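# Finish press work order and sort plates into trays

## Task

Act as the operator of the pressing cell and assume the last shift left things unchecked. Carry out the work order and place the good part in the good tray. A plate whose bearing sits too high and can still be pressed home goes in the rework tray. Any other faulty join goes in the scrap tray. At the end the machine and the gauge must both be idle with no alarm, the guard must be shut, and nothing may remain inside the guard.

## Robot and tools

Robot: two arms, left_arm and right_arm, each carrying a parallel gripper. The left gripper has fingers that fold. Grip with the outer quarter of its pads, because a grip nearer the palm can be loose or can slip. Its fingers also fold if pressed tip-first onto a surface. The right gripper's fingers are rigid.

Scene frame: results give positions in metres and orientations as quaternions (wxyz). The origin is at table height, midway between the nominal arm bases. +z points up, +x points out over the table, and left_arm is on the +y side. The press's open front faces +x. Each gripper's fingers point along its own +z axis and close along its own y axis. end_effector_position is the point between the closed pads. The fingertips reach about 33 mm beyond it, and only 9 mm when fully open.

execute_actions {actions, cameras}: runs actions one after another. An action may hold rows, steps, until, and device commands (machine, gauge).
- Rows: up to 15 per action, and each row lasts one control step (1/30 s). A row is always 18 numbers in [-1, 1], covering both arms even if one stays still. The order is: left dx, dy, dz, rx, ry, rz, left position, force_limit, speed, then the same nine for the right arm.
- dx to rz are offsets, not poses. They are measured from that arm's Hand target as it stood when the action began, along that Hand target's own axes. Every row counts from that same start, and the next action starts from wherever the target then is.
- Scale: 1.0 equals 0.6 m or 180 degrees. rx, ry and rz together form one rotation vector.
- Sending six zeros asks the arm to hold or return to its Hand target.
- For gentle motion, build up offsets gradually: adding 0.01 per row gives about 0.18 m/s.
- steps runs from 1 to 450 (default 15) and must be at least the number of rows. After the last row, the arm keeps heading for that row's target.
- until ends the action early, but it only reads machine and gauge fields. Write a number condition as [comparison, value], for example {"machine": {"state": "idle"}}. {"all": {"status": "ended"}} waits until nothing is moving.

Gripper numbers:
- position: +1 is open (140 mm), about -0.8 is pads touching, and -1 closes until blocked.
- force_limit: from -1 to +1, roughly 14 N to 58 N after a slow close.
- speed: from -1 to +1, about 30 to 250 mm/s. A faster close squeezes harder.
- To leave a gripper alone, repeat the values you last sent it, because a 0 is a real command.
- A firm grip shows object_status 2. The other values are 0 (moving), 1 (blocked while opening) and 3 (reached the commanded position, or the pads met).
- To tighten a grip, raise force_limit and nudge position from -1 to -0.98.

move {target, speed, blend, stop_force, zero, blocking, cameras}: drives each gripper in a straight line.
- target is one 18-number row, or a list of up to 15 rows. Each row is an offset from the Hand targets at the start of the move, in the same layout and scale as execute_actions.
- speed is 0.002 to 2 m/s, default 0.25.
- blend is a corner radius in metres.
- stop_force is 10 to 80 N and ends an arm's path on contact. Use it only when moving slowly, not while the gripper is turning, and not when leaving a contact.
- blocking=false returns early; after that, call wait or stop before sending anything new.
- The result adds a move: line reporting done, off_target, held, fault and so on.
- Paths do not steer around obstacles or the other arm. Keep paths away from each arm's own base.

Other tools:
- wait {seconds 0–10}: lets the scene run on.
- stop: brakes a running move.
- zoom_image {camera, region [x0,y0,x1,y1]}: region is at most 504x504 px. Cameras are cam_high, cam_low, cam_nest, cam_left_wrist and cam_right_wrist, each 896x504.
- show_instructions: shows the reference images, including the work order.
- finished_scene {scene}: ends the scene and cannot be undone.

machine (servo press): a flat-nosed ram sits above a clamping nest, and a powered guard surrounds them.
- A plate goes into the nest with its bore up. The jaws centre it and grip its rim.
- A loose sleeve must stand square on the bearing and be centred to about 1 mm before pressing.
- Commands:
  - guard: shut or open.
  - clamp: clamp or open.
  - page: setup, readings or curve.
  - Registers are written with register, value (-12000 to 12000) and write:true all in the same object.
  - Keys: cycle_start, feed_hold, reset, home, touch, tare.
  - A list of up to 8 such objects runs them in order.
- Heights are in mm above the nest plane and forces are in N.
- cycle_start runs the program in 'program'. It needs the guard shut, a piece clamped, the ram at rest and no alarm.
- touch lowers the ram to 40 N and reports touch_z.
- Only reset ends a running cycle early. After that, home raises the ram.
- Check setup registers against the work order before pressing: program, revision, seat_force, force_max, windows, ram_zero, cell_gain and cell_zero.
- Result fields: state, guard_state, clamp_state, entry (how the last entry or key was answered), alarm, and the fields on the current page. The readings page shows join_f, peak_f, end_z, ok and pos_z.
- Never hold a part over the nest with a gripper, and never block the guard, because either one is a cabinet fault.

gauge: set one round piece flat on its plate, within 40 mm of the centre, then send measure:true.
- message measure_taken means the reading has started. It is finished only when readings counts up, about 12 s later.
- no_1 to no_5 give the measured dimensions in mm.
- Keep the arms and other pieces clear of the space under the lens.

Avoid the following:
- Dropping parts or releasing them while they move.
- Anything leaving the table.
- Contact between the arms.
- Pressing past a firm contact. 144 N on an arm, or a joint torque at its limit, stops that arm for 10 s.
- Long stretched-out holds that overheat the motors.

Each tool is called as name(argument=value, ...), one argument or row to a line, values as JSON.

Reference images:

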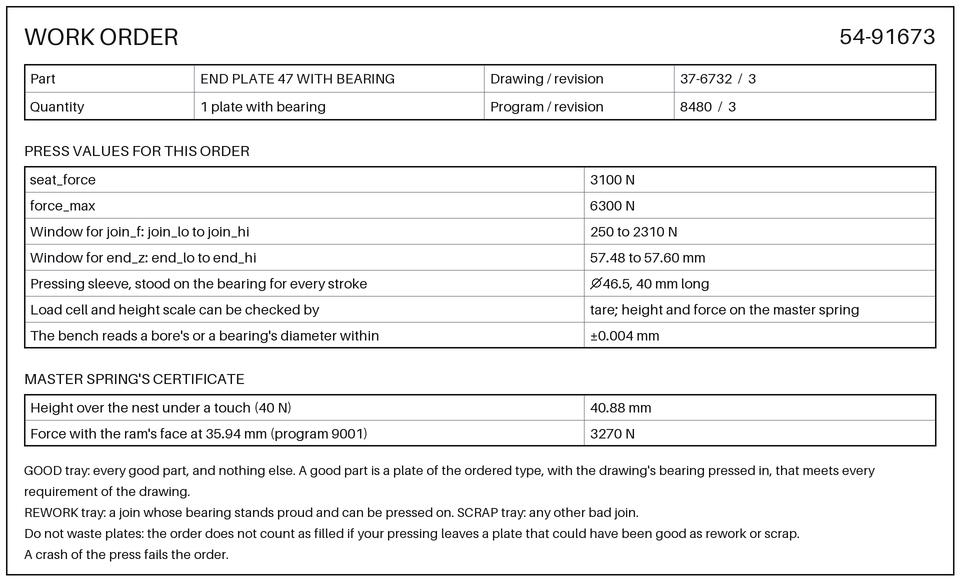

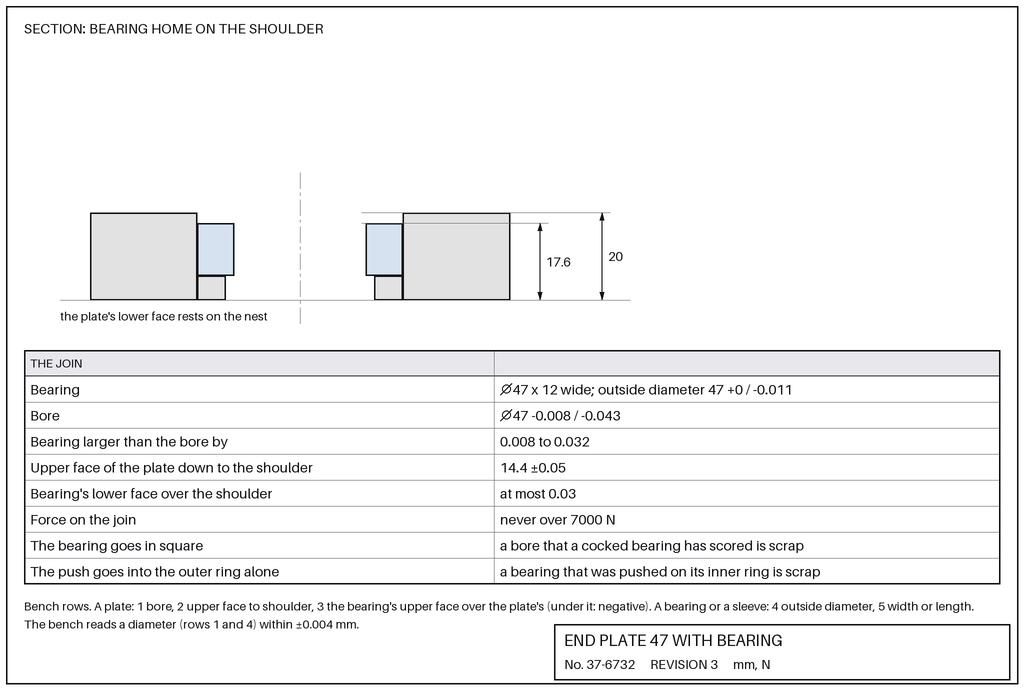

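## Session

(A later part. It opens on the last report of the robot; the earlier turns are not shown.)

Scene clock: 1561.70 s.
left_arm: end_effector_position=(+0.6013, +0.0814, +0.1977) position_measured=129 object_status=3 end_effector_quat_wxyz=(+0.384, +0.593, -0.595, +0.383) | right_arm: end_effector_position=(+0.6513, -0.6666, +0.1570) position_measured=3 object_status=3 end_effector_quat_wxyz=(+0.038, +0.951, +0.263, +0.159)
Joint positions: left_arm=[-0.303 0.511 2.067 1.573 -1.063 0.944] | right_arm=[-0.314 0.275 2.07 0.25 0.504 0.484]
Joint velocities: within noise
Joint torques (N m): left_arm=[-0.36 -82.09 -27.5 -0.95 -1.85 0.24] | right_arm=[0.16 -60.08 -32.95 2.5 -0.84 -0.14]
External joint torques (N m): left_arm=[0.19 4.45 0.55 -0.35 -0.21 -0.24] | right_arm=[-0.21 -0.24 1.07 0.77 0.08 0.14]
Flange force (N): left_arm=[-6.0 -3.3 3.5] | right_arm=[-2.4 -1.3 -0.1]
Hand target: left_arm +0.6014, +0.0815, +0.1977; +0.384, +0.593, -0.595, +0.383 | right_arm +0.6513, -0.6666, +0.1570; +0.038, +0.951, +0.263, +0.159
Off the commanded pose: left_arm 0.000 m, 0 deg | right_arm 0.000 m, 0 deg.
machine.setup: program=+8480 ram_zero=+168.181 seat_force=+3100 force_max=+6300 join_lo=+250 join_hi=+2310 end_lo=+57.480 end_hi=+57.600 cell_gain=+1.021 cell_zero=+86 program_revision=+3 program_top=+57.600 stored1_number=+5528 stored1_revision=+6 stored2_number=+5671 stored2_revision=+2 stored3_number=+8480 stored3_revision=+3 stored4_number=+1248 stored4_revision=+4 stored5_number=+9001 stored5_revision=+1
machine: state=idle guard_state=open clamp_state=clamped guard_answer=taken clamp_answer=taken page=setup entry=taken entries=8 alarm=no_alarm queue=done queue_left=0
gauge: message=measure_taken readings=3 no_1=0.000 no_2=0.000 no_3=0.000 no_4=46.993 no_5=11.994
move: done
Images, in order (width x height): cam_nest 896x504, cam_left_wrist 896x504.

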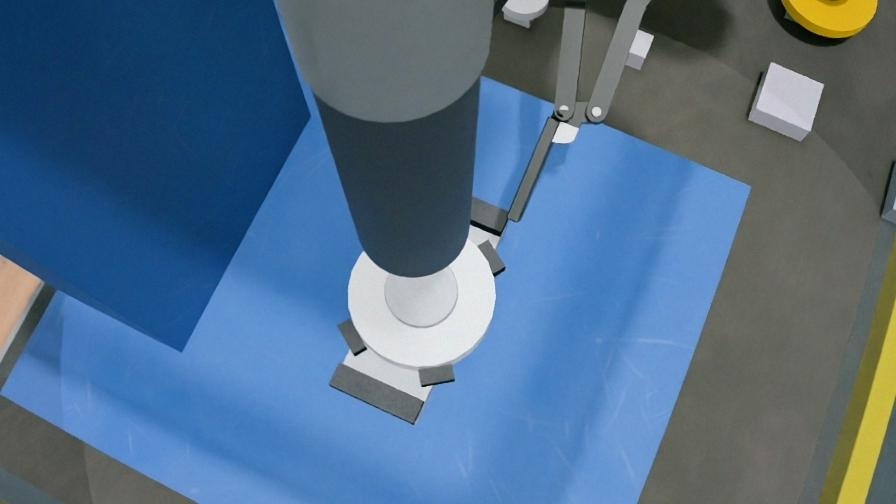

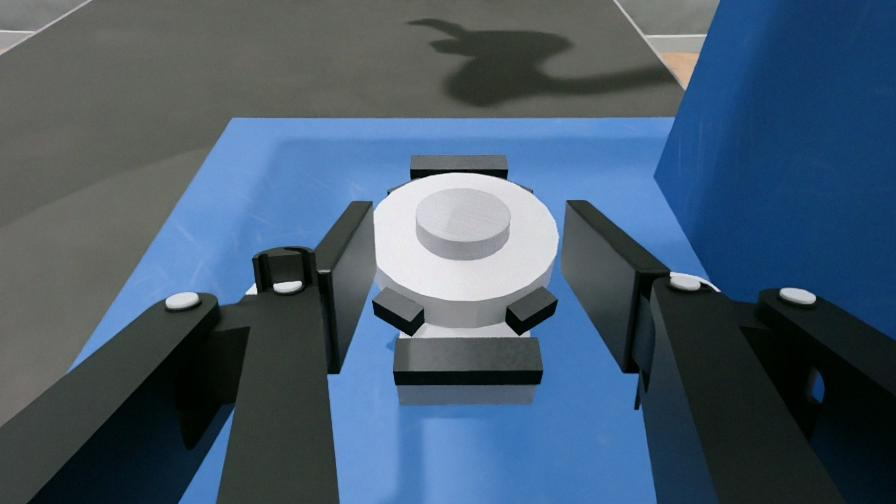

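execute_actions(
  actions=[],
)

Scene clock: 1586.33 s.
left_arm: end_effector_position=(+0.6014, +0.0815, +0.1977) position_measured=129 object_status=3 end_effector_quat_wxyz=(+0.384, +0.593, -0.595, +0.383) | right_arm: end_effector_position=(+0.6513, -0.6666, +0.1570) position_measured=3 object_status=3 end_effector_quat_wxyz=(+0.038, +0.951, +0.263, +0.159)
Joint positions: left_arm=[-0.303 0.511 2.067 1.573 -1.063 0.944] | right_arm=[-0.314 0.275 2.07 0.25 0.504 0.484]
Joint velocities: within noise
Joint torques (N m): left_arm=[-0.29 -81.94 -27.59 -1.1 -1.8 0.33] | right_arm=[0.33 -59.89 -33.15 2.49 -0.86 -0.17]
External joint torques (N m): left_arm=[0.16 4.12 0.7 -0.2 -0.27 -0.33] | right_arm=[-0.43 -0.44 1.22 0.79 0.09 0.18]
Flange force (N): left_arm=[-5.3 -2.9 2.9] | right_arm=[-2.9 -1.5 -0.5]
Hand target: left_arm +0.6014, +0.0815, +0.1977; +0.384, +0.593, -0.595, +0.383 | right_arm +0.6513, -0.6666, +0.1570; +0.038, +0.951, +0.263, +0.159
Tool commands: left_gripper/position=+0.0 left_gripper/force_limit=-0.05 left_gripper/speed=-0.8 right_gripper/position=+1.0 right_gripper/force_limit=+1.0 right_gripper/speed=+1.0
Off the commanded pose: left_arm 0.000 m, 0 deg | right_arm 0.000 m, 0 deg.
machine.setup: program=+8480 ram_zero=+168.181 seat_force=+3100 force_max=+6300 join_lo=+250 join_hi=+2310 end_lo=+57.480 end_hi=+57.600 cell_gain=+1.021 cell_zero=+86 program_revision=+3 program_top=+57.600 stored1_number=+5528 stored1_revision=+6 stored2_number=+5671 stored2_revision=+2 stored3_number=+8480 stored3_revision=+3 stored4_number=+1248 stored4_revision=+4 stored5_number=+9001 stored5_revision=+1
machine: state=idle guard_state=open clamp_state=clamped guard_answer=taken clamp_answer=taken page=setup entry=taken entries=8 alarm=no_alarm queue=done queue_left=0
gauge: message=measure_taken readings=3 no_1=0.000 no_2=0.000 no_3=0.000 no_4=46.993 no_5=11.994

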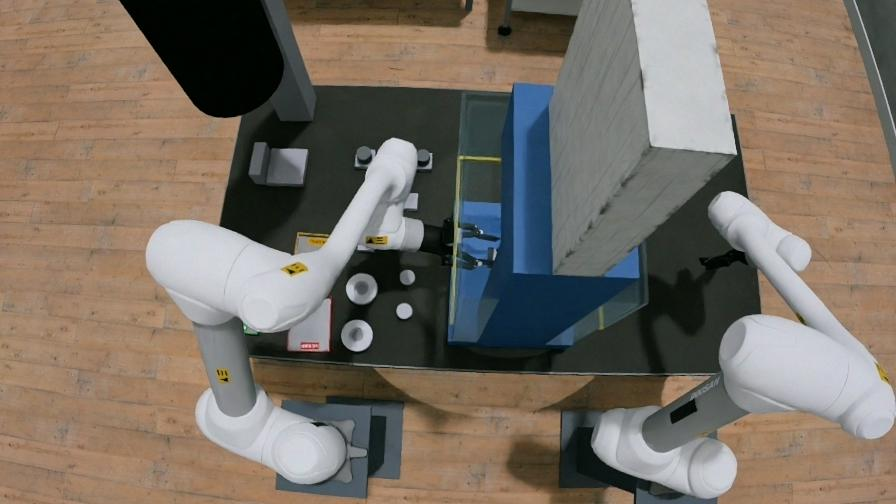

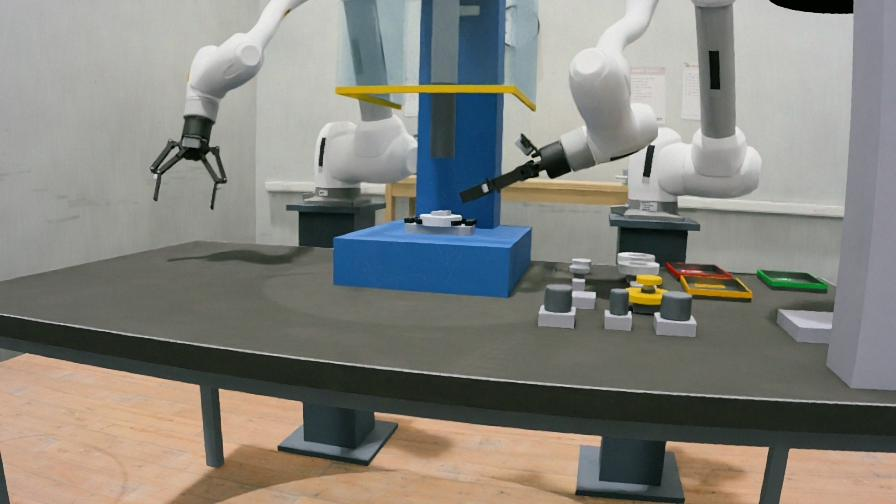

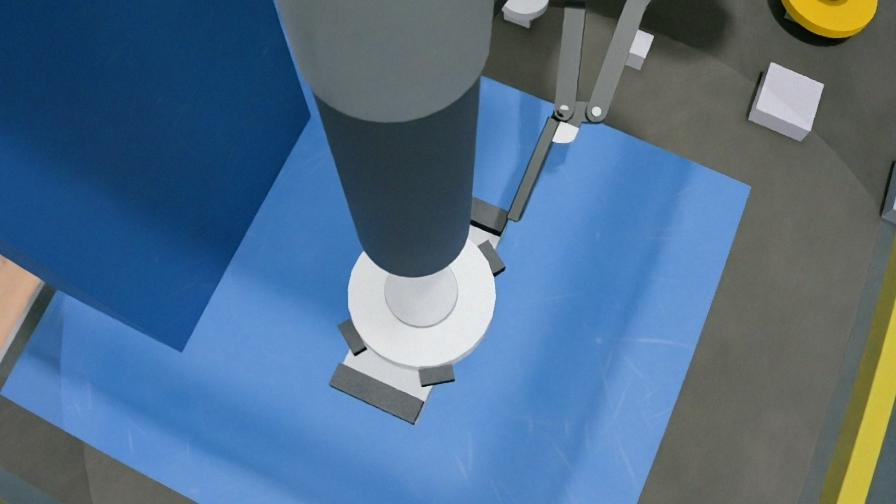

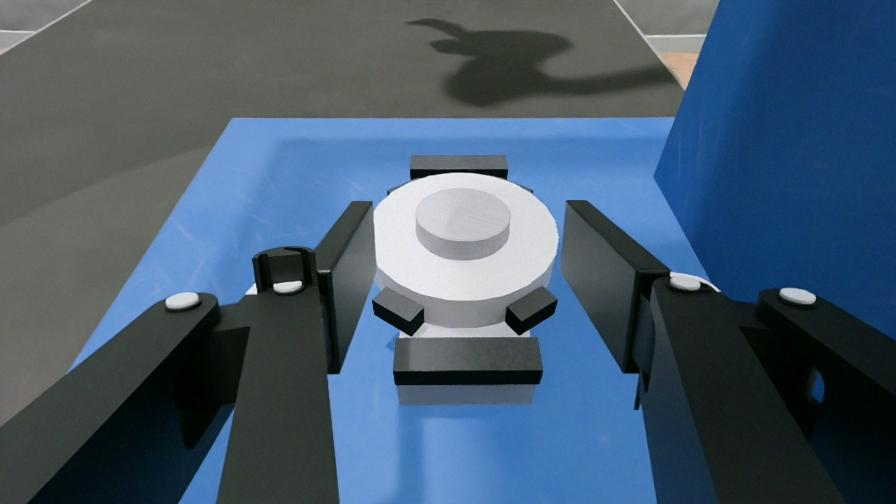

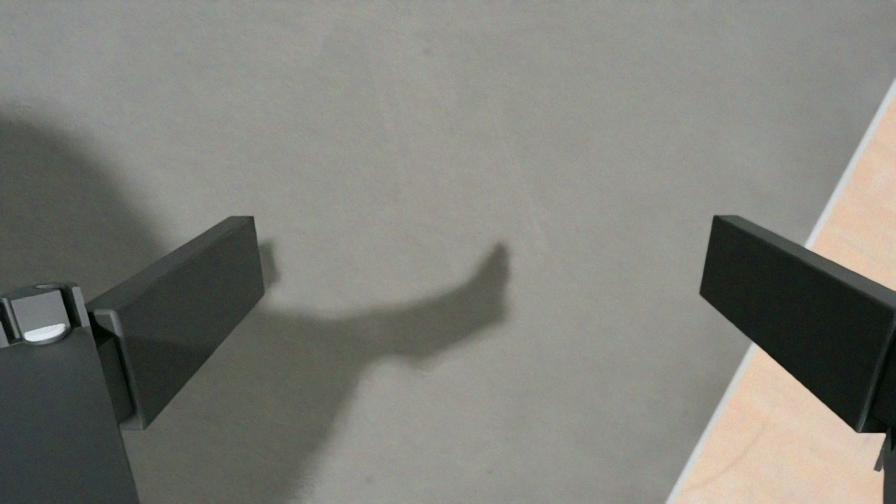

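zoom_image(
  camera="cam_low",
  region=[390, 190, 490, 246],
)

zoom_image(
  camera="cam_left_wrist",
  region=[400, 170, 520, 270],
)

Scaled by 5.040 from the camera's 896x504 image, which has a finer 1280x720 frame.

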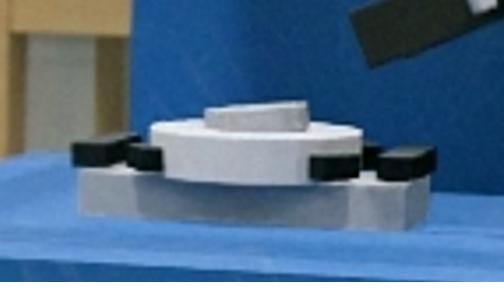

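Scaled by 4.200 from the camera's 896x504 image, which has a finer 1280x720 frame.

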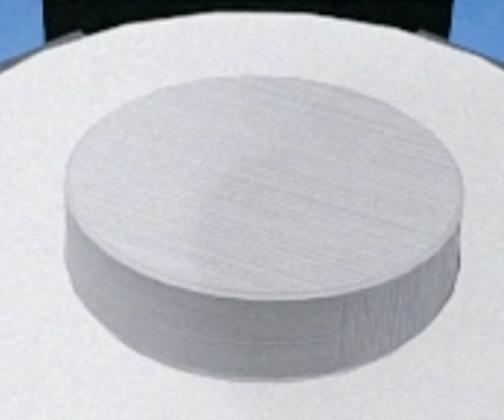

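zoom_image(
  camera="cam_left_wrist",
  region=[365, 165, 465, 305],
)

zoom_image(
  camera="cam_left_wrist",
  region=[465, 165, 565, 305],
)

zoom_image(
  camera="cam_low",
  region=[415, 200, 470, 235],
)

Scaled by 3.600 from the camera's 896x504 image, which has a finer 1280x720 frame.

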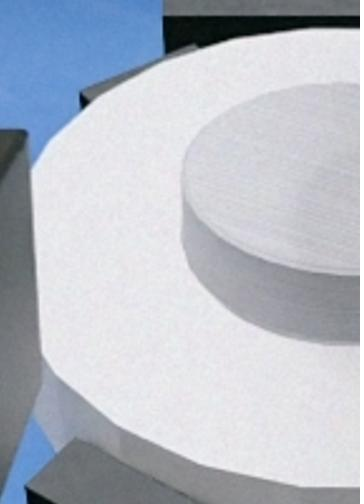

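Scaled by 3.600 from the camera's 896x504 image, which has a finer 1280x720 frame.

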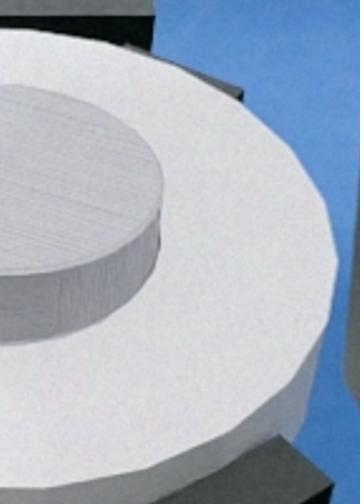

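Scaled by 9.164 from the camera's 896x504 image, which has a finer 1280x720 frame.

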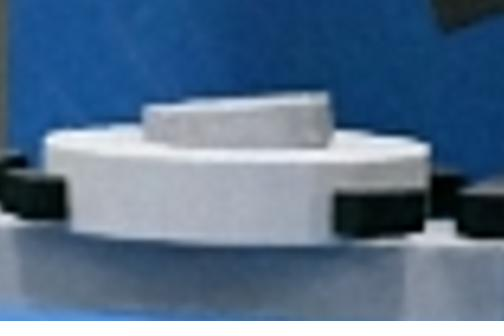

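move(
  target=[
    [0,0,0.12,0,0,0,0.0,-0.05,-0.8,0,0,0,0,0,0,1,1,1],
  ],
  speed=0.06,
  cameras=[],
)

execute_actions(
  actions=[
    {"rows":[[0,0,0,0,0,0,-1,-0.05,-1,0,0,0,0,0,0,1,1,1]],"steps":30},
  ],
  cameras=[],
)

wait(
  seconds=1.2,
  cameras=["cam_left_wrist","cam_low"],
)

zoom_image(
  camera="cam_low",
  region=[415, 200, 470, 235],
)

Scene clock: 1613.83 s.
left_arm: end_effector_position=(+0.6012, +0.0159, +0.1681) position_measured=129 object_status=3 end_effector_quat_wxyz=(+0.384, +0.593, -0.595, +0.383) | right_arm: end_effector_position=(+0.6513, -0.6666, +0.1570) position_measured=3 object_status=3 end_effector_quat_wxyz=(+0.038, +0.951, +0.263, +0.159)
Joint positions: left_arm=[-0.404 0.574 2.035 1.466 -1.012 0.984] | right_arm=[-0.314 0.275 2.07 0.25 0.504 0.484]
Joint velocities: within noise
Joint torques (N m): left_arm=[-0.47 -86.63 -26.86 -0.92 -1.82 0.26] | right_arm=[-0.05 -59.67 -33.1 2.5 -0.78 -0.06]
External joint torques (N m): left_arm=[0.3 4.43 0.79 -0.04 -0.3 -0.26] | right_arm=[-0.01 -0.66 1.21 0.78 0.01 0.07]
Flange force (N): left_arm=[-5.9 -2.9 2.9] | right_arm=[-2.7 -2.0 -0.6]
Hand target: left_arm +0.6011, +0.0159, +0.1681; +0.384, +0.593, -0.595, +0.383 | right_arm +0.6513, -0.6666, +0.1570; +0.038, +0.951, +0.263, +0.159
Off the commanded pose: left_arm 0.000 m, 0 deg | right_arm 0.000 m, 0 deg.
machine.setup: program=+8480 ram_zero=+168.181 seat_force=+3100 force_max=+6300 join_lo=+250 join_hi=+2310 end_lo=+57.480 end_hi=+57.600 cell_gain=+1.021 cell_zero=+86 program_revision=+3 program_top=+57.600 stored1_number=+5528 stored1_revision=+6 stored2_number=+5671 stored2_revision=+2 stored3_number=+8480 stored3_revision=+3 stored4_number=+1248 stored4_revision=+4 stored5_number=+9001 stored5_revision=+1
machine: state=idle guard_state=open clamp_state=clamped guard_answer=taken clamp_answer=taken page=setup entry=taken entries=8 alarm=no_alarm queue=done queue_left=0
gauge: message=measure_taken readings=3 no_1=0.000 no_2=0.000 no_3=0.000 no_4=46.993 no_5=11.994
move: done
No camera images: "cameras" was empty.

Scene clock: 1615.03 s.
left_arm: end_effector_position=(+0.6011, +0.0158, +0.1681) position_measured=161 object_status=2 end_effector_quat_wxyz=(+0.384, +0.593, -0.595, +0.383) | right_arm: end_effector_position=(+0.6513, -0.6666, +0.1570) position_measured=3 object_status=3 end_effector_quat_wxyz=(+0.038, +0.951, +0.263, +0.159)
Joint positions: left_arm=[-0.404 0.574 2.035 1.466 -1.012 0.984] | right_arm=[-0.314 0.275 2.07 0.25 0.504 0.484]
Joint velocities: within noise
Joint torques (N m): left_arm=[3.13 -85.33 -31.15 -2.55 0.29 0.4] | right_arm=[-0.01 -60.11 -33.14 2.47 -0.86 -0.12]
External joint torques (N m): left_arm=[-3.21 2.94 5.11 1.58 -2.42 -0.4] | right_arm=[-0.03 -0.23 1.25 0.8 0.1 0.12]
Flange force (N): left_arm=[-3.4 6.2 0.2] | right_arm=[-2.4 -1.7 0.0]
Hand target: left_arm +0.6011, +0.0159, +0.1681; +0.384, +0.593, -0.595, +0.383 | right_arm +0.6513, -0.6666, +0.1570; +0.038, +0.951, +0.263, +0.159
Off the commanded pose: left_arm 0.000 m, 0 deg | right_arm 0.000 m, 0 deg.
machine.setup: program=+8480 ram_zero=+168.181 seat_force=+3100 force_max=+6300 join_lo=+250 join_hi=+2310 end_lo=+57.480 end_hi=+57.600 cell_gain=+1.021 cell_zero=+86 program_revision=+3 program_top=+57.600 stored1_number=+5528 stored1_revision=+6 stored2_number=+5671 stored2_revision=+2 stored3_number=+8480 stored3_revision=+3 stored4_number=+1248 stored4_revision=+4 stored5_number=+9001 stored5_revision=+1
machine: state=idle guard_state=open clamp_state=clamped guard_answer=taken clamp_answer=taken page=setup entry=taken entries=8 alarm=no_alarm queue=done queue_left=0
gauge: message=measure_taken readings=3 no_1=0.000 no_2=0.000 no_3=0.000 no_4=46.993 no_5=11.994
No camera images: "cameras" was empty.

Scene clock: 1616.23 s.
left_arm: end_effector_position=(+0.6011, +0.0159, +0.1681) position_measured=161 object_status=2 end_effector_quat_wxyz=(+0.384, +0.593, -0.595, +0.383) | right_arm: end_effector_position=(+0.6513, -0.6666, +0.1570) position_measured=3 object_status=3 end_effector_quat_wxyz=(+0.038, +0.951, +0.263, +0.159)
Joint positions: left_arm=[-0.404 0.574 2.035 1.466 -1.012 0.984] | right_arm=[-0.314 0.275 2.07 0.25 0.504 0.484]
Joint velocities: within noise
Joint torques (N m): left_arm=[3.05 -85.28 -30.83 -2.45 0.29 0.37] | right_arm=[-0.18 -60.14 -33.04 2.51 -0.85 -0.13]
External joint torques (N m): left_arm=[-3.19 2.82 4.81 1.5 -2.42 -0.37] | right_arm=[0.08 -0.19 1.1 0.77 0.08 0.14]
Flange force (N): left_arm=[-3.3 5.9 0.4] | right_arm=[-2.0 -1.7 0.1]
Hand target: left_arm +0.6011, +0.0159, +0.1681; +0.384, +0.593, -0.595, +0.383 | right_arm +0.6513, -0.6666, +0.1570; +0.038, +0.951, +0.263, +0.159
Tool commands: left_gripper/position=-1.0 left_gripper/force_limit=-0.05 left_gripper/speed=-1.0 right_gripper/position=+1.0 right_gripper/force_limit=+1.0 right_gripper/speed=+1.0
Off the commanded pose: left_arm 0.000 m, 0 deg | right_arm 0.000 m, 0 deg.
machine.setup: program=+8480 ram_zero=+168.181 seat_force=+3100 force_max=+6300 join_lo=+250 join_hi=+2310 end_lo=+57.480 end_hi=+57.600 cell_gain=+1.021 cell_zero=+86 program_revision=+3 program_top=+57.600 stored1_number=+5528 stored1_revision=+6 stored2_number=+5671 stored2_revision=+2 stored3_number=+8480 stored3_revision=+3 stored4_number=+1248 stored4_revision=+4 stored5_number=+9001 stored5_revision=+1
machine: state=idle guard_state=open clamp_state=clamped guard_answer=taken clamp_answer=taken page=setup entry=taken entries=8 alarm=no_alarm queue=done queue_left=0
gauge: message=measure_taken readings=3 no_1=0.000 no_2=0.000 no_3=0.000 no_4=46.993 no_5=11.994
wait: 1.20 s
Images, in order (width x height): cam_low 896x504, cam_left_wrist 896x504.

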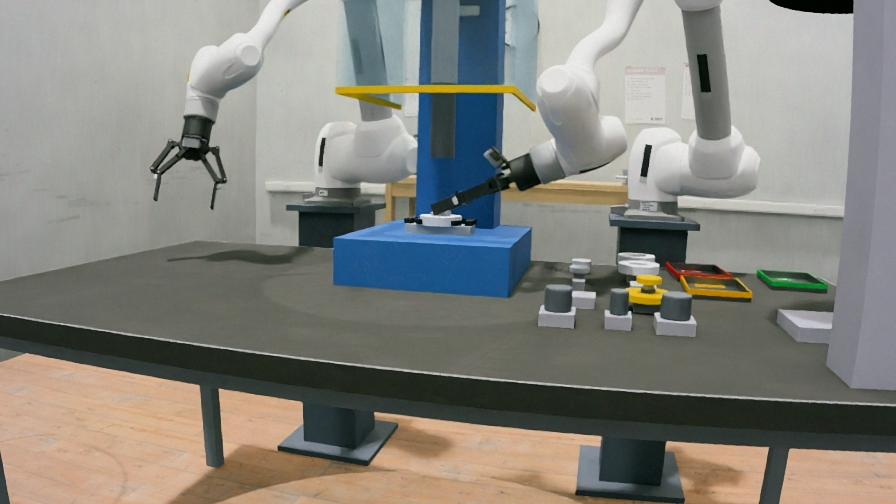

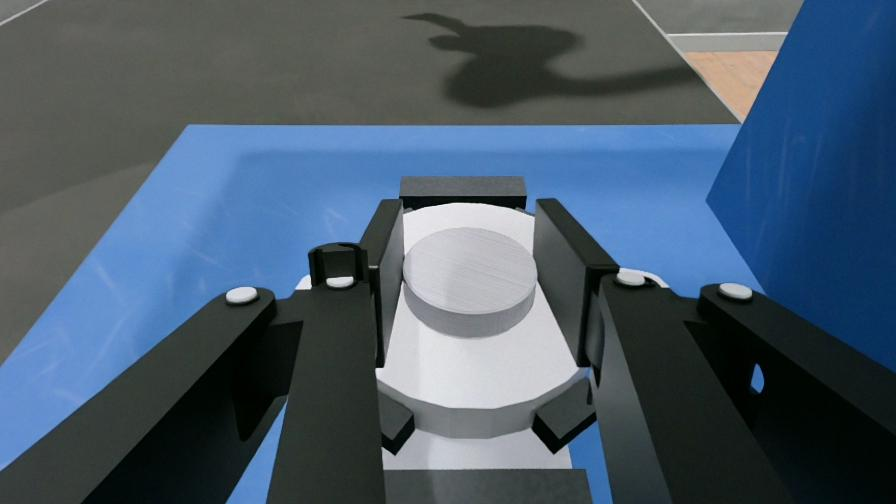

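Scaled by 9.164 from the camera's 896x504 image, which has a finer 1280x720 frame.

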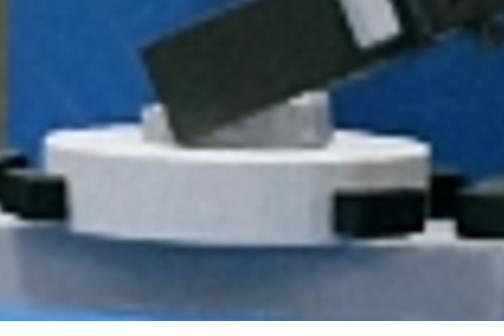

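move(
  target=[
    [0.0182,0,-0.00826,0,0,0,-1,-0.05,-1,0,0,0,0,0,0,1,1,1],
    [0.0182,0,-0.00826,0,0.025,0,-1,-0.05,-1,0,0,0,0,0,0,1,1,1],
  ],
  speed=0.03,
  cameras=["cam_left_wrist","cam_low"],
)

zoom_image(
  camera="cam_low",
  region=[415, 195, 470, 230],
)

zoom_image(
  camera="cam_left_wrist",
  region=[350, 170, 590, 350],
)

Scene clock: 1629.17 s.
left_arm: end_effector_position=(+0.6011, +0.0159, +0.1801) position_measured=161 object_status=2 end_effector_quat_wxyz=(+0.407, +0.578, -0.580, +0.406) | right_arm: end_effector_position=(+0.6513, -0.6666, +0.1570) position_measured=3 object_status=3 end_effector_quat_wxyz=(+0.038, +0.951, +0.263, +0.159)
Joint positions: left_arm=[-0.389 0.59 2.043 1.417 -1.088 1.034] | right_arm=[-0.314 0.275 2.07 0.25 0.504 0.484]
Joint velocities: within noise
Joint torques (N m): left_arm=[-0.17 -87.9 -26.12 -0.77 -2.23 0.23] | right_arm=[0.05 -59.73 -33.08 2.49 -0.85 -0.13]
External joint torques (N m): left_arm=[-0.04 5.07 0.98 -0.08 -0.03 -0.23] | right_arm=[-0.33 -0.56 1.13 0.78 0.08 0.14]
Flange force (N): left_arm=[-7.0 -2.6 3.5] | right_arm=[-2.8 -1.5 -0.6]
Hand target: left_arm +0.6011, +0.0159, +0.1801; +0.407, +0.578, -0.580, +0.406 | right_arm +0.6513, -0.6666, +0.1570; +0.038, +0.951, +0.263, +0.159
Off the commanded pose: left_arm 0.000 m, 0 deg | right_arm 0.000 m, 0 deg.
machine.setup: program=+8480 ram_zero=+168.181 seat_force=+3100 force_max=+6300 join_lo=+250 join_hi=+2310 end_lo=+57.480 end_hi=+57.600 cell_gain=+1.021 cell_zero=+86 program_revision=+3 program_top=+57.600 stored1_number=+5528 stored1_revision=+6 stored2_number=+5671 stored2_revision=+2 stored3_number=+8480 stored3_revision=+3 stored4_number=+1248 stored4_revision=+4 stored5_number=+9001 stored5_revision=+1
machine: state=idle guard_state=open clamp_state=clamped guard_answer=taken clamp_answer=taken page=setup entry=taken entries=8 alarm=no_alarm queue=done queue_left=0
gauge: message=measure_taken readings=3 no_1=0.000 no_2=0.000 no_3=0.000 no_4=46.993 no_5=11.994
move: done
Images, in order (width x height): cam_low 896x504, cam_left_wrist 896x504.

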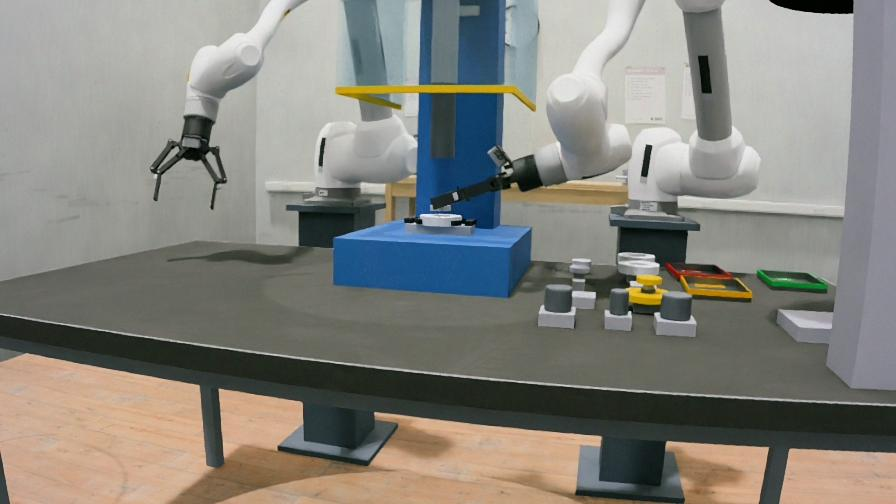

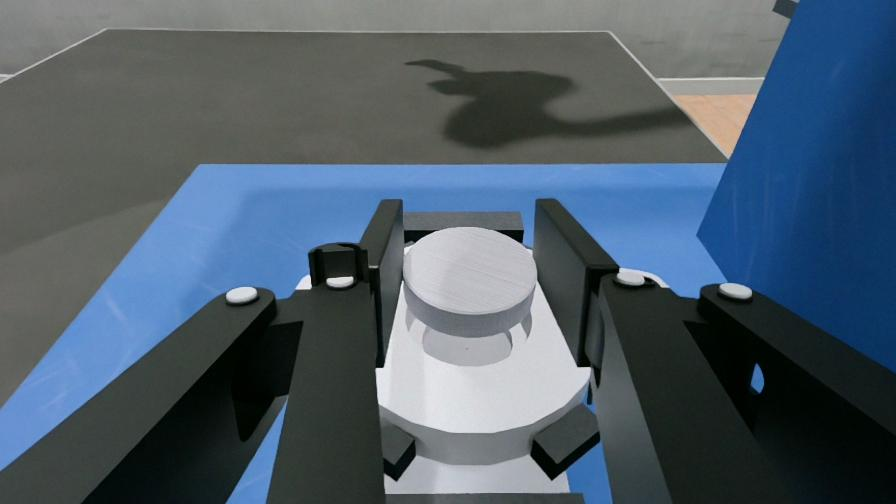

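Scaled by 9.164 from the camera's 896x504 image, which has a finer 1280x720 frame.

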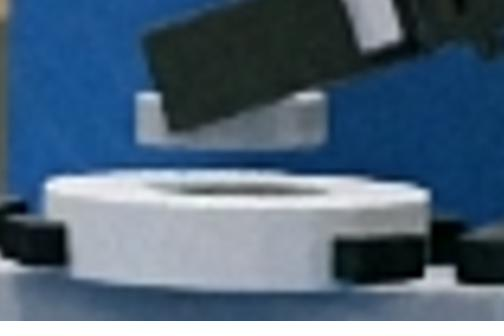

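Scaled by 2.100 from the camera's 896x504 image, which has a finer 1280x720 frame.

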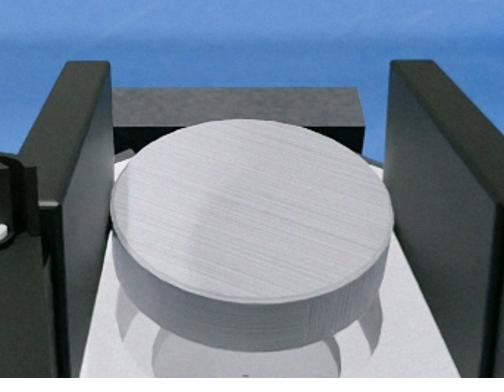

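move(
  target=[
    [-0.01315,0,0.00281,0,0,0,-1,-0.05,-1,0,0,0,0,0,0,1,1,1],
  ],
  speed=0.03,
  cameras=["cam_left_wrist","cam_low"],
)

zoom_image(
  camera="cam_low",
  region=[415, 195, 470, 230],
)

zoom_image(
  camera="cam_left_wrist",
  region=[350, 170, 590, 350],
)

Scene clock: 1644.73 s.
left_arm: end_effector_position=(+0.6011, +0.0170, +0.1721) position_measured=161 object_status=2 end_effector_quat_wxyz=(+0.407, +0.578, -0.580, +0.406) | right_arm: end_effector_position=(+0.6513, -0.6666, +0.1570) position_measured=3 object_status=3 end_effector_quat_wxyz=(+0.038, +0.951, +0.263, +0.159)
Joint positions: left_arm=[-0.388 0.603 2.044 1.412 -1.091 1.049] | right_arm=[-0.314 0.275 2.07 0.25 0.504 0.484]
Joint velocities: within noise
Joint torques (N m): left_arm=[-0.2 -88.54 -25.78 -0.7 -2.24 0.24] | right_arm=[0.25 -60.16 -32.96 2.52 -0.84 -0.11]
External joint torques (N m): left_arm=[0.14 4.96 0.88 -0.15 -0.05 -0.24] | right_arm=[-0.49 -0.15 0.99 0.76 0.07 0.12]
Flange force (N): left_arm=[-6.9 -2.6 3.3] | right_arm=[-2.6 -0.8 0.0]
Hand target: left_arm +0.6011, +0.0170, +0.1721; +0.407, +0.578, -0.580, +0.406 | right_arm +0.6513, -0.6666, +0.1570; +0.038, +0.951, +0.263, +0.159
Off the commanded pose: left_arm 0.000 m, 0 deg | right_arm 0.000 m, 0 deg.
machine.setup: program=+8480 ram_zero=+168.181 seat_force=+3100 force_max=+6300 join_lo=+250 join_hi=+2310 end_lo=+57.480 end_hi=+57.600 cell_gain=+1.021 cell_zero=+86 program_revision=+3 program_top=+57.600 stored1_number=+5528 stored1_revision=+6 stored2_number=+5671 stored2_revision=+2 stored3_number=+8480 stored3_revision=+3 stored4_number=+1248 stored4_revision=+4 stored5_number=+9001 stored5_revision=+1
machine: state=idle guard_state=open clamp_state=clamped guard_answer=taken clamp_answer=taken page=setup entry=taken entries=8 alarm=no_alarm queue=done queue_left=0
gauge: message=measure_taken readings=3 no_1=0.000 no_2=0.000 no_3=0.000 no_4=46.993 no_5=11.994
move: done
Images, in order (width x height): cam_low 896x504, cam_left_wrist 896x504.

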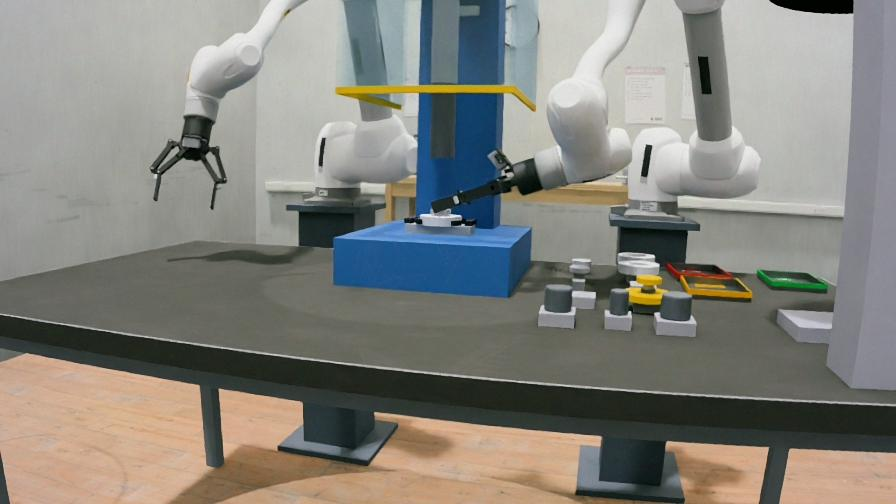

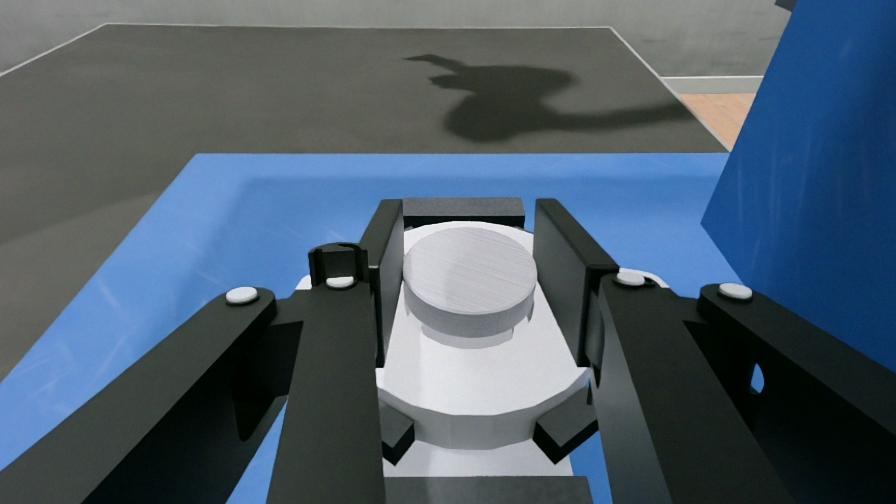

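Scaled by 9.164 from the camera's 896x504 image, which has a finer 1280x720 frame.

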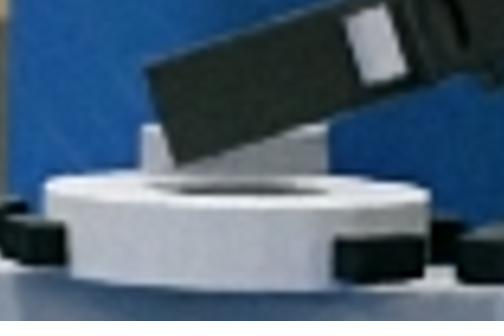

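Scaled by 2.100 from the camera's 896x504 image, which has a finer 1280x720 frame.

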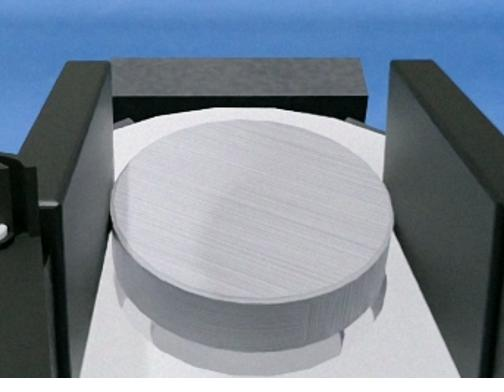

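move(
  target=[
    [-0.01908,0,0.00602,0,0,0,-1,-0.05,-1,0,0,0,0,0,0,1,1,1],
  ],
  speed=0.01,
  stop_force=10,
  cameras=["cam_left_wrist","cam_low"],
)

zoom_image(
  camera="cam_low",
  region=[415, 195, 470, 230],
)

zoom_image(
  camera="cam_left_wrist",
  region=[350, 170, 590, 350],
)

Scene clock: 1655.53 s.
left_arm: end_effector_position=(+0.6011, +0.0172, +0.1655) position_measured=161 object_status=2 end_effector_quat_wxyz=(+0.407, +0.577, -0.580, +0.406) | right_arm: end_effector_position=(+0.6513, -0.6666, +0.1570) position_measured=3 object_status=3 end_effector_quat_wxyz=(+0.038, +0.951, +0.263, +0.159)
Joint positions: left_arm=[-0.387 0.613 2.045 1.406 -1.094 1.062] | right_arm=[-0.314 0.275 2.07 0.25 0.504 0.484]
Joint velocities: within noise
Joint torques (N m): left_arm=[1.78 -79.45 -26.25 -1.43 2.59 0.31] | right_arm=[0.23 -59.79 -33.02 2.49 -0.8 -0.07]
External joint torques (N m): left_arm=[-1.81 -4.96 1.97 0.62 -4.89 -0.32] | right_arm=[-0.17 -0.6 1.06 0.79 0.03 0.08]
Flange force (N): left_arm=[5.8 7.3 -6.5] | right_arm=[-2.7 -1.6 -0.5]
Hand target: left_arm +0.6011, +0.0172, +0.1655; +0.407, +0.577, -0.580, +0.406 (not the last commanded pose) | right_arm +0.6513, -0.6666, +0.1570; +0.038, +0.951, +0.263, +0.159
Off the commanded pose: left_arm 0.005 m, 0 deg | right_arm 0.000 m, 0 deg.
machine.setup: program=+8480 ram_zero=+168.181 seat_force=+3100 force_max=+6300 join_lo=+250 join_hi=+2310 end_lo=+57.480 end_hi=+57.600 cell_gain=+1.021 cell_zero=+86 program_revision=+3 program_top=+57.600 stored1_number=+5528 stored1_revision=+6 stored2_number=+5671 stored2_revision=+2 stored3_number=+8480 stored3_revision=+3 stored4_number=+1248 stored4_revision=+4 stored5_number=+9001 stored5_revision=+1
machine: state=idle guard_state=open clamp_state=clamped guard_answer=taken clamp_answer=taken page=setup entry=taken entries=8 alarm=no_alarm queue=done queue_left=0
gauge: message=measure_taken readings=3 no_1=0.000 no_2=0.000 no_3=0.000 no_4=46.993 no_5=11.994
move: contact (left_arm)
Images, in order (width x height): cam_low 896x504, cam_left_wrist 896x504.

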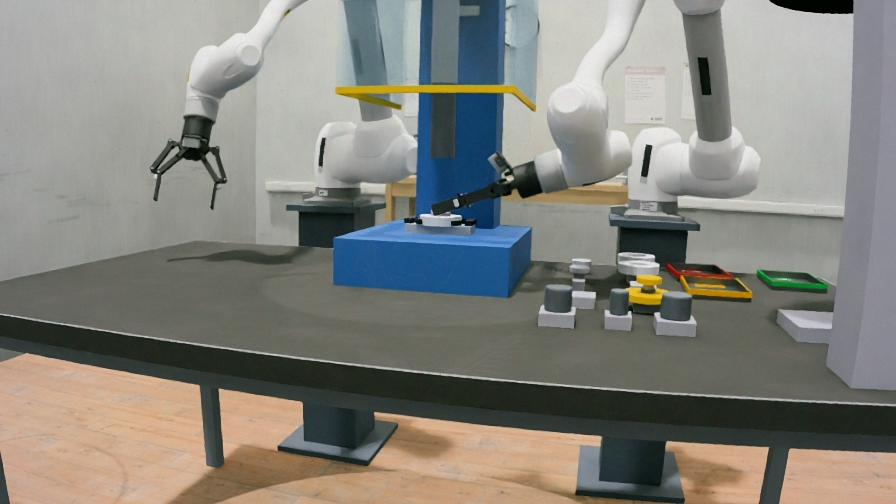

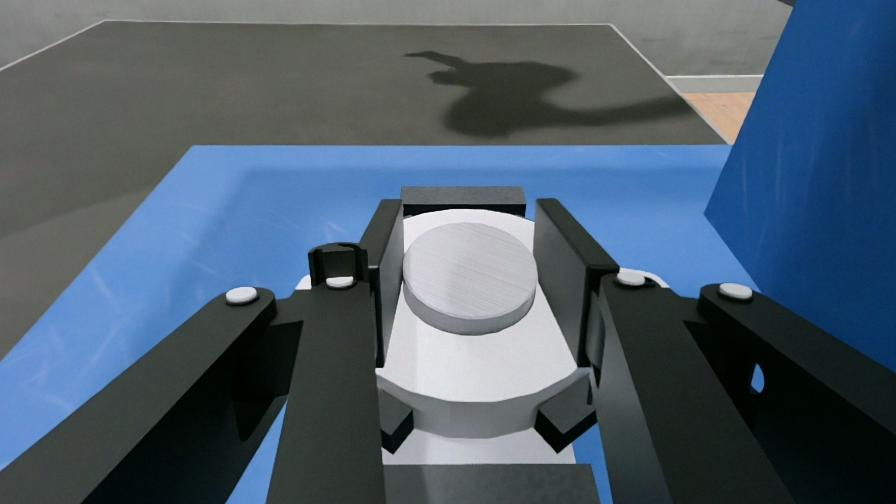

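Scaled by 9.164 from the camera's 896x504 image, which has a finer 1280x720 frame.

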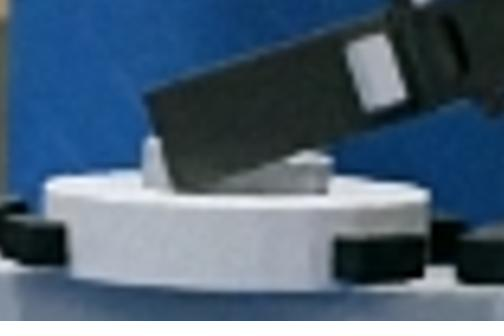

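Scaled by 2.100 from the camera's 896x504 image, which has a finer 1280x720 frame.

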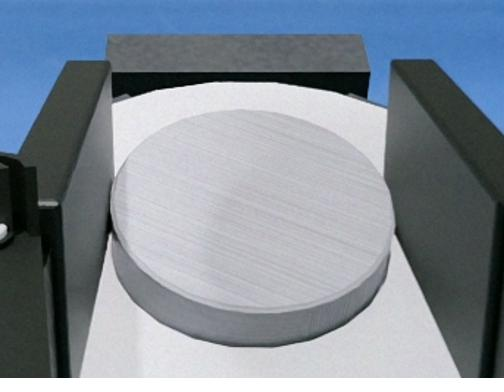

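move(
  target=[
    [0.01298,0,-0.00328,0,0,0,-1,-0.05,-1,0,0,0,0,0,0,1,1,1],
    [0.01298,0,-0.00328,0,-0.0206,0,-1,-0.05,-1,0,0,0,0,0,0,1,1,1],
  ],
  speed=0.03,
  cameras=["cam_left_wrist","cam_low"],
)

zoom_image(
  camera="cam_low",
  region=[415, 195, 470, 230],
)

zoom_image(
  camera="cam_left_wrist",
  region=[350, 170, 590, 350],
)

Scene clock: 1677.57 s.
left_arm: end_effector_position=(+0.6011, +0.0164, +0.1735) position_measured=161 object_status=2 end_effector_quat_wxyz=(+0.388, +0.590, -0.593, +0.387) | right_arm: end_effector_position=(+0.6513, -0.6666, +0.1570) position_measured=3 object_status=3 end_effector_quat_wxyz=(+0.038, +0.951, +0.263, +0.159)
Joint positions: left_arm=[-0.4 0.571 2.037 1.46 -1.025 0.987] | right_arm=[-0.314 0.275 2.07 0.25 0.504 0.484]
Joint velocities: within noise
Joint torques (N m): left_arm=[-0.1 -87.05 -27.18 -0.88 -2.14 0.3] | right_arm=[-0.27 -59.85 -33.1 2.45 -0.87 -0.15]
External joint torques (N m): left_arm=[-0.03 4.4 1 -0.08 -0.02 -0.3] | right_arm=[0.2 -0.49 1.17 0.82 0.1 0.15]
Flange force (N): left_arm=[-5.6 -2.2 3.4] | right_arm=[-2.1 -2.1 -0.4]
Hand target: left_arm +0.6011, +0.0164, +0.1735; +0.388, +0.590, -0.593, +0.387 | right_arm +0.6513, -0.6666, +0.1570; +0.038, +0.951, +0.263, +0.159
Off the commanded pose: left_arm 0.000 m, 0 deg | right_arm 0.000 m, 0 deg.
machine.setup: program=+8480 ram_zero=+168.181 seat_force=+3100 force_max=+6300 join_lo=+250 join_hi=+2310 end_lo=+57.480 end_hi=+57.600 cell_gain=+1.021 cell_zero=+86 program_revision=+3 program_top=+57.600 stored1_number=+5528 stored1_revision=+6 stored2_number=+5671 stored2_revision=+2 stored3_number=+8480 stored3_revision=+3 stored4_number=+1248 stored4_revision=+4 stored5_number=+9001 stored5_revision=+1
machine: state=idle guard_state=open clamp_state=clamped guard_answer=taken clamp_answer=taken page=setup entry=taken entries=8 alarm=no_alarm queue=done queue_left=0
gauge: message=measure_taken readings=3 no_1=0.000 no_2=0.000 no_3=0.000 no_4=46.993 no_5=11.994
move: done
Images, in order (width x height): cam_low 896x504, cam_left_wrist 896x504.

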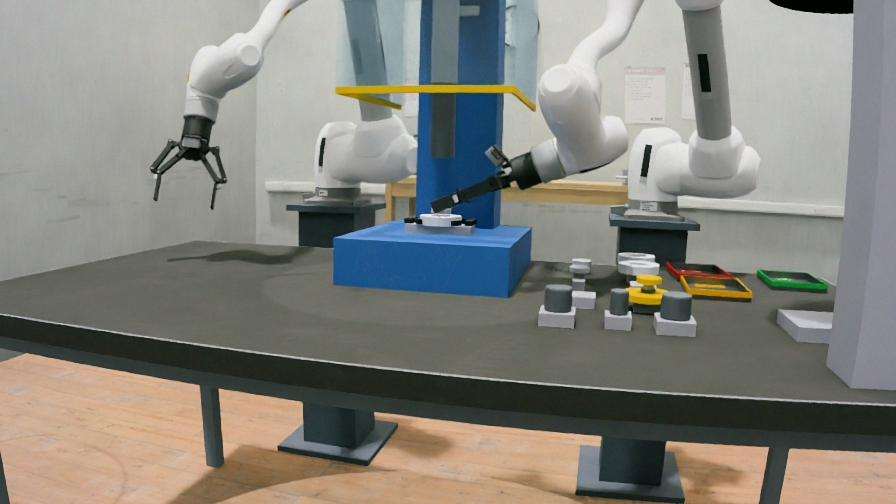

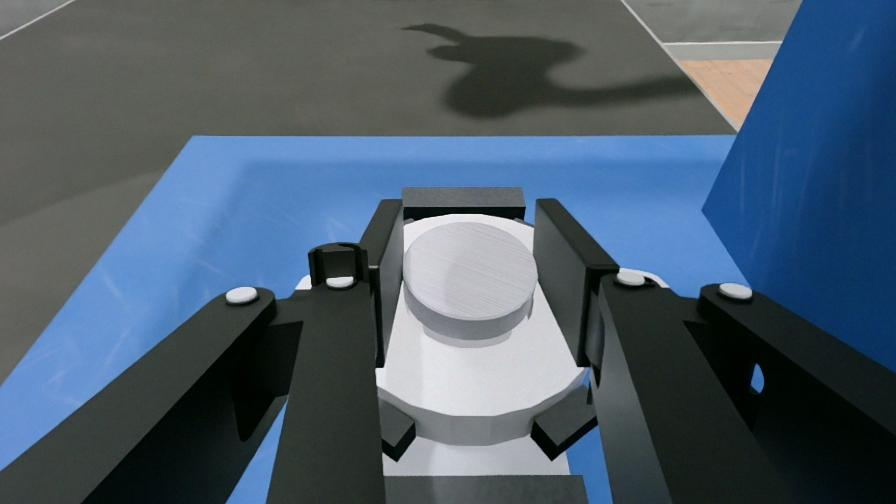

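Scaled by 9.164 from the camera's 896x504 image, which has a finer 1280x720 frame.

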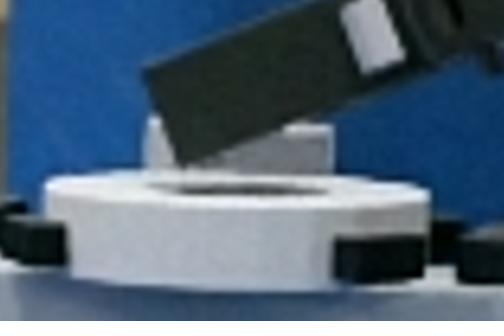

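Scaled by 2.100 from the camera's 896x504 image, which has a finer 1280x720 frame.

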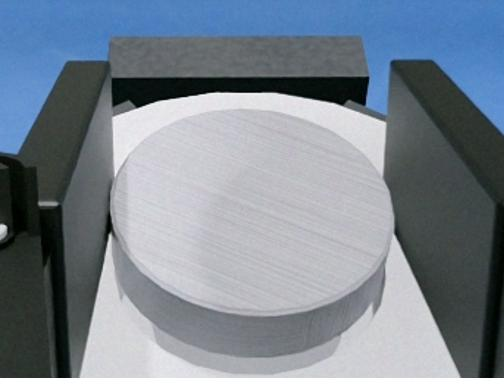

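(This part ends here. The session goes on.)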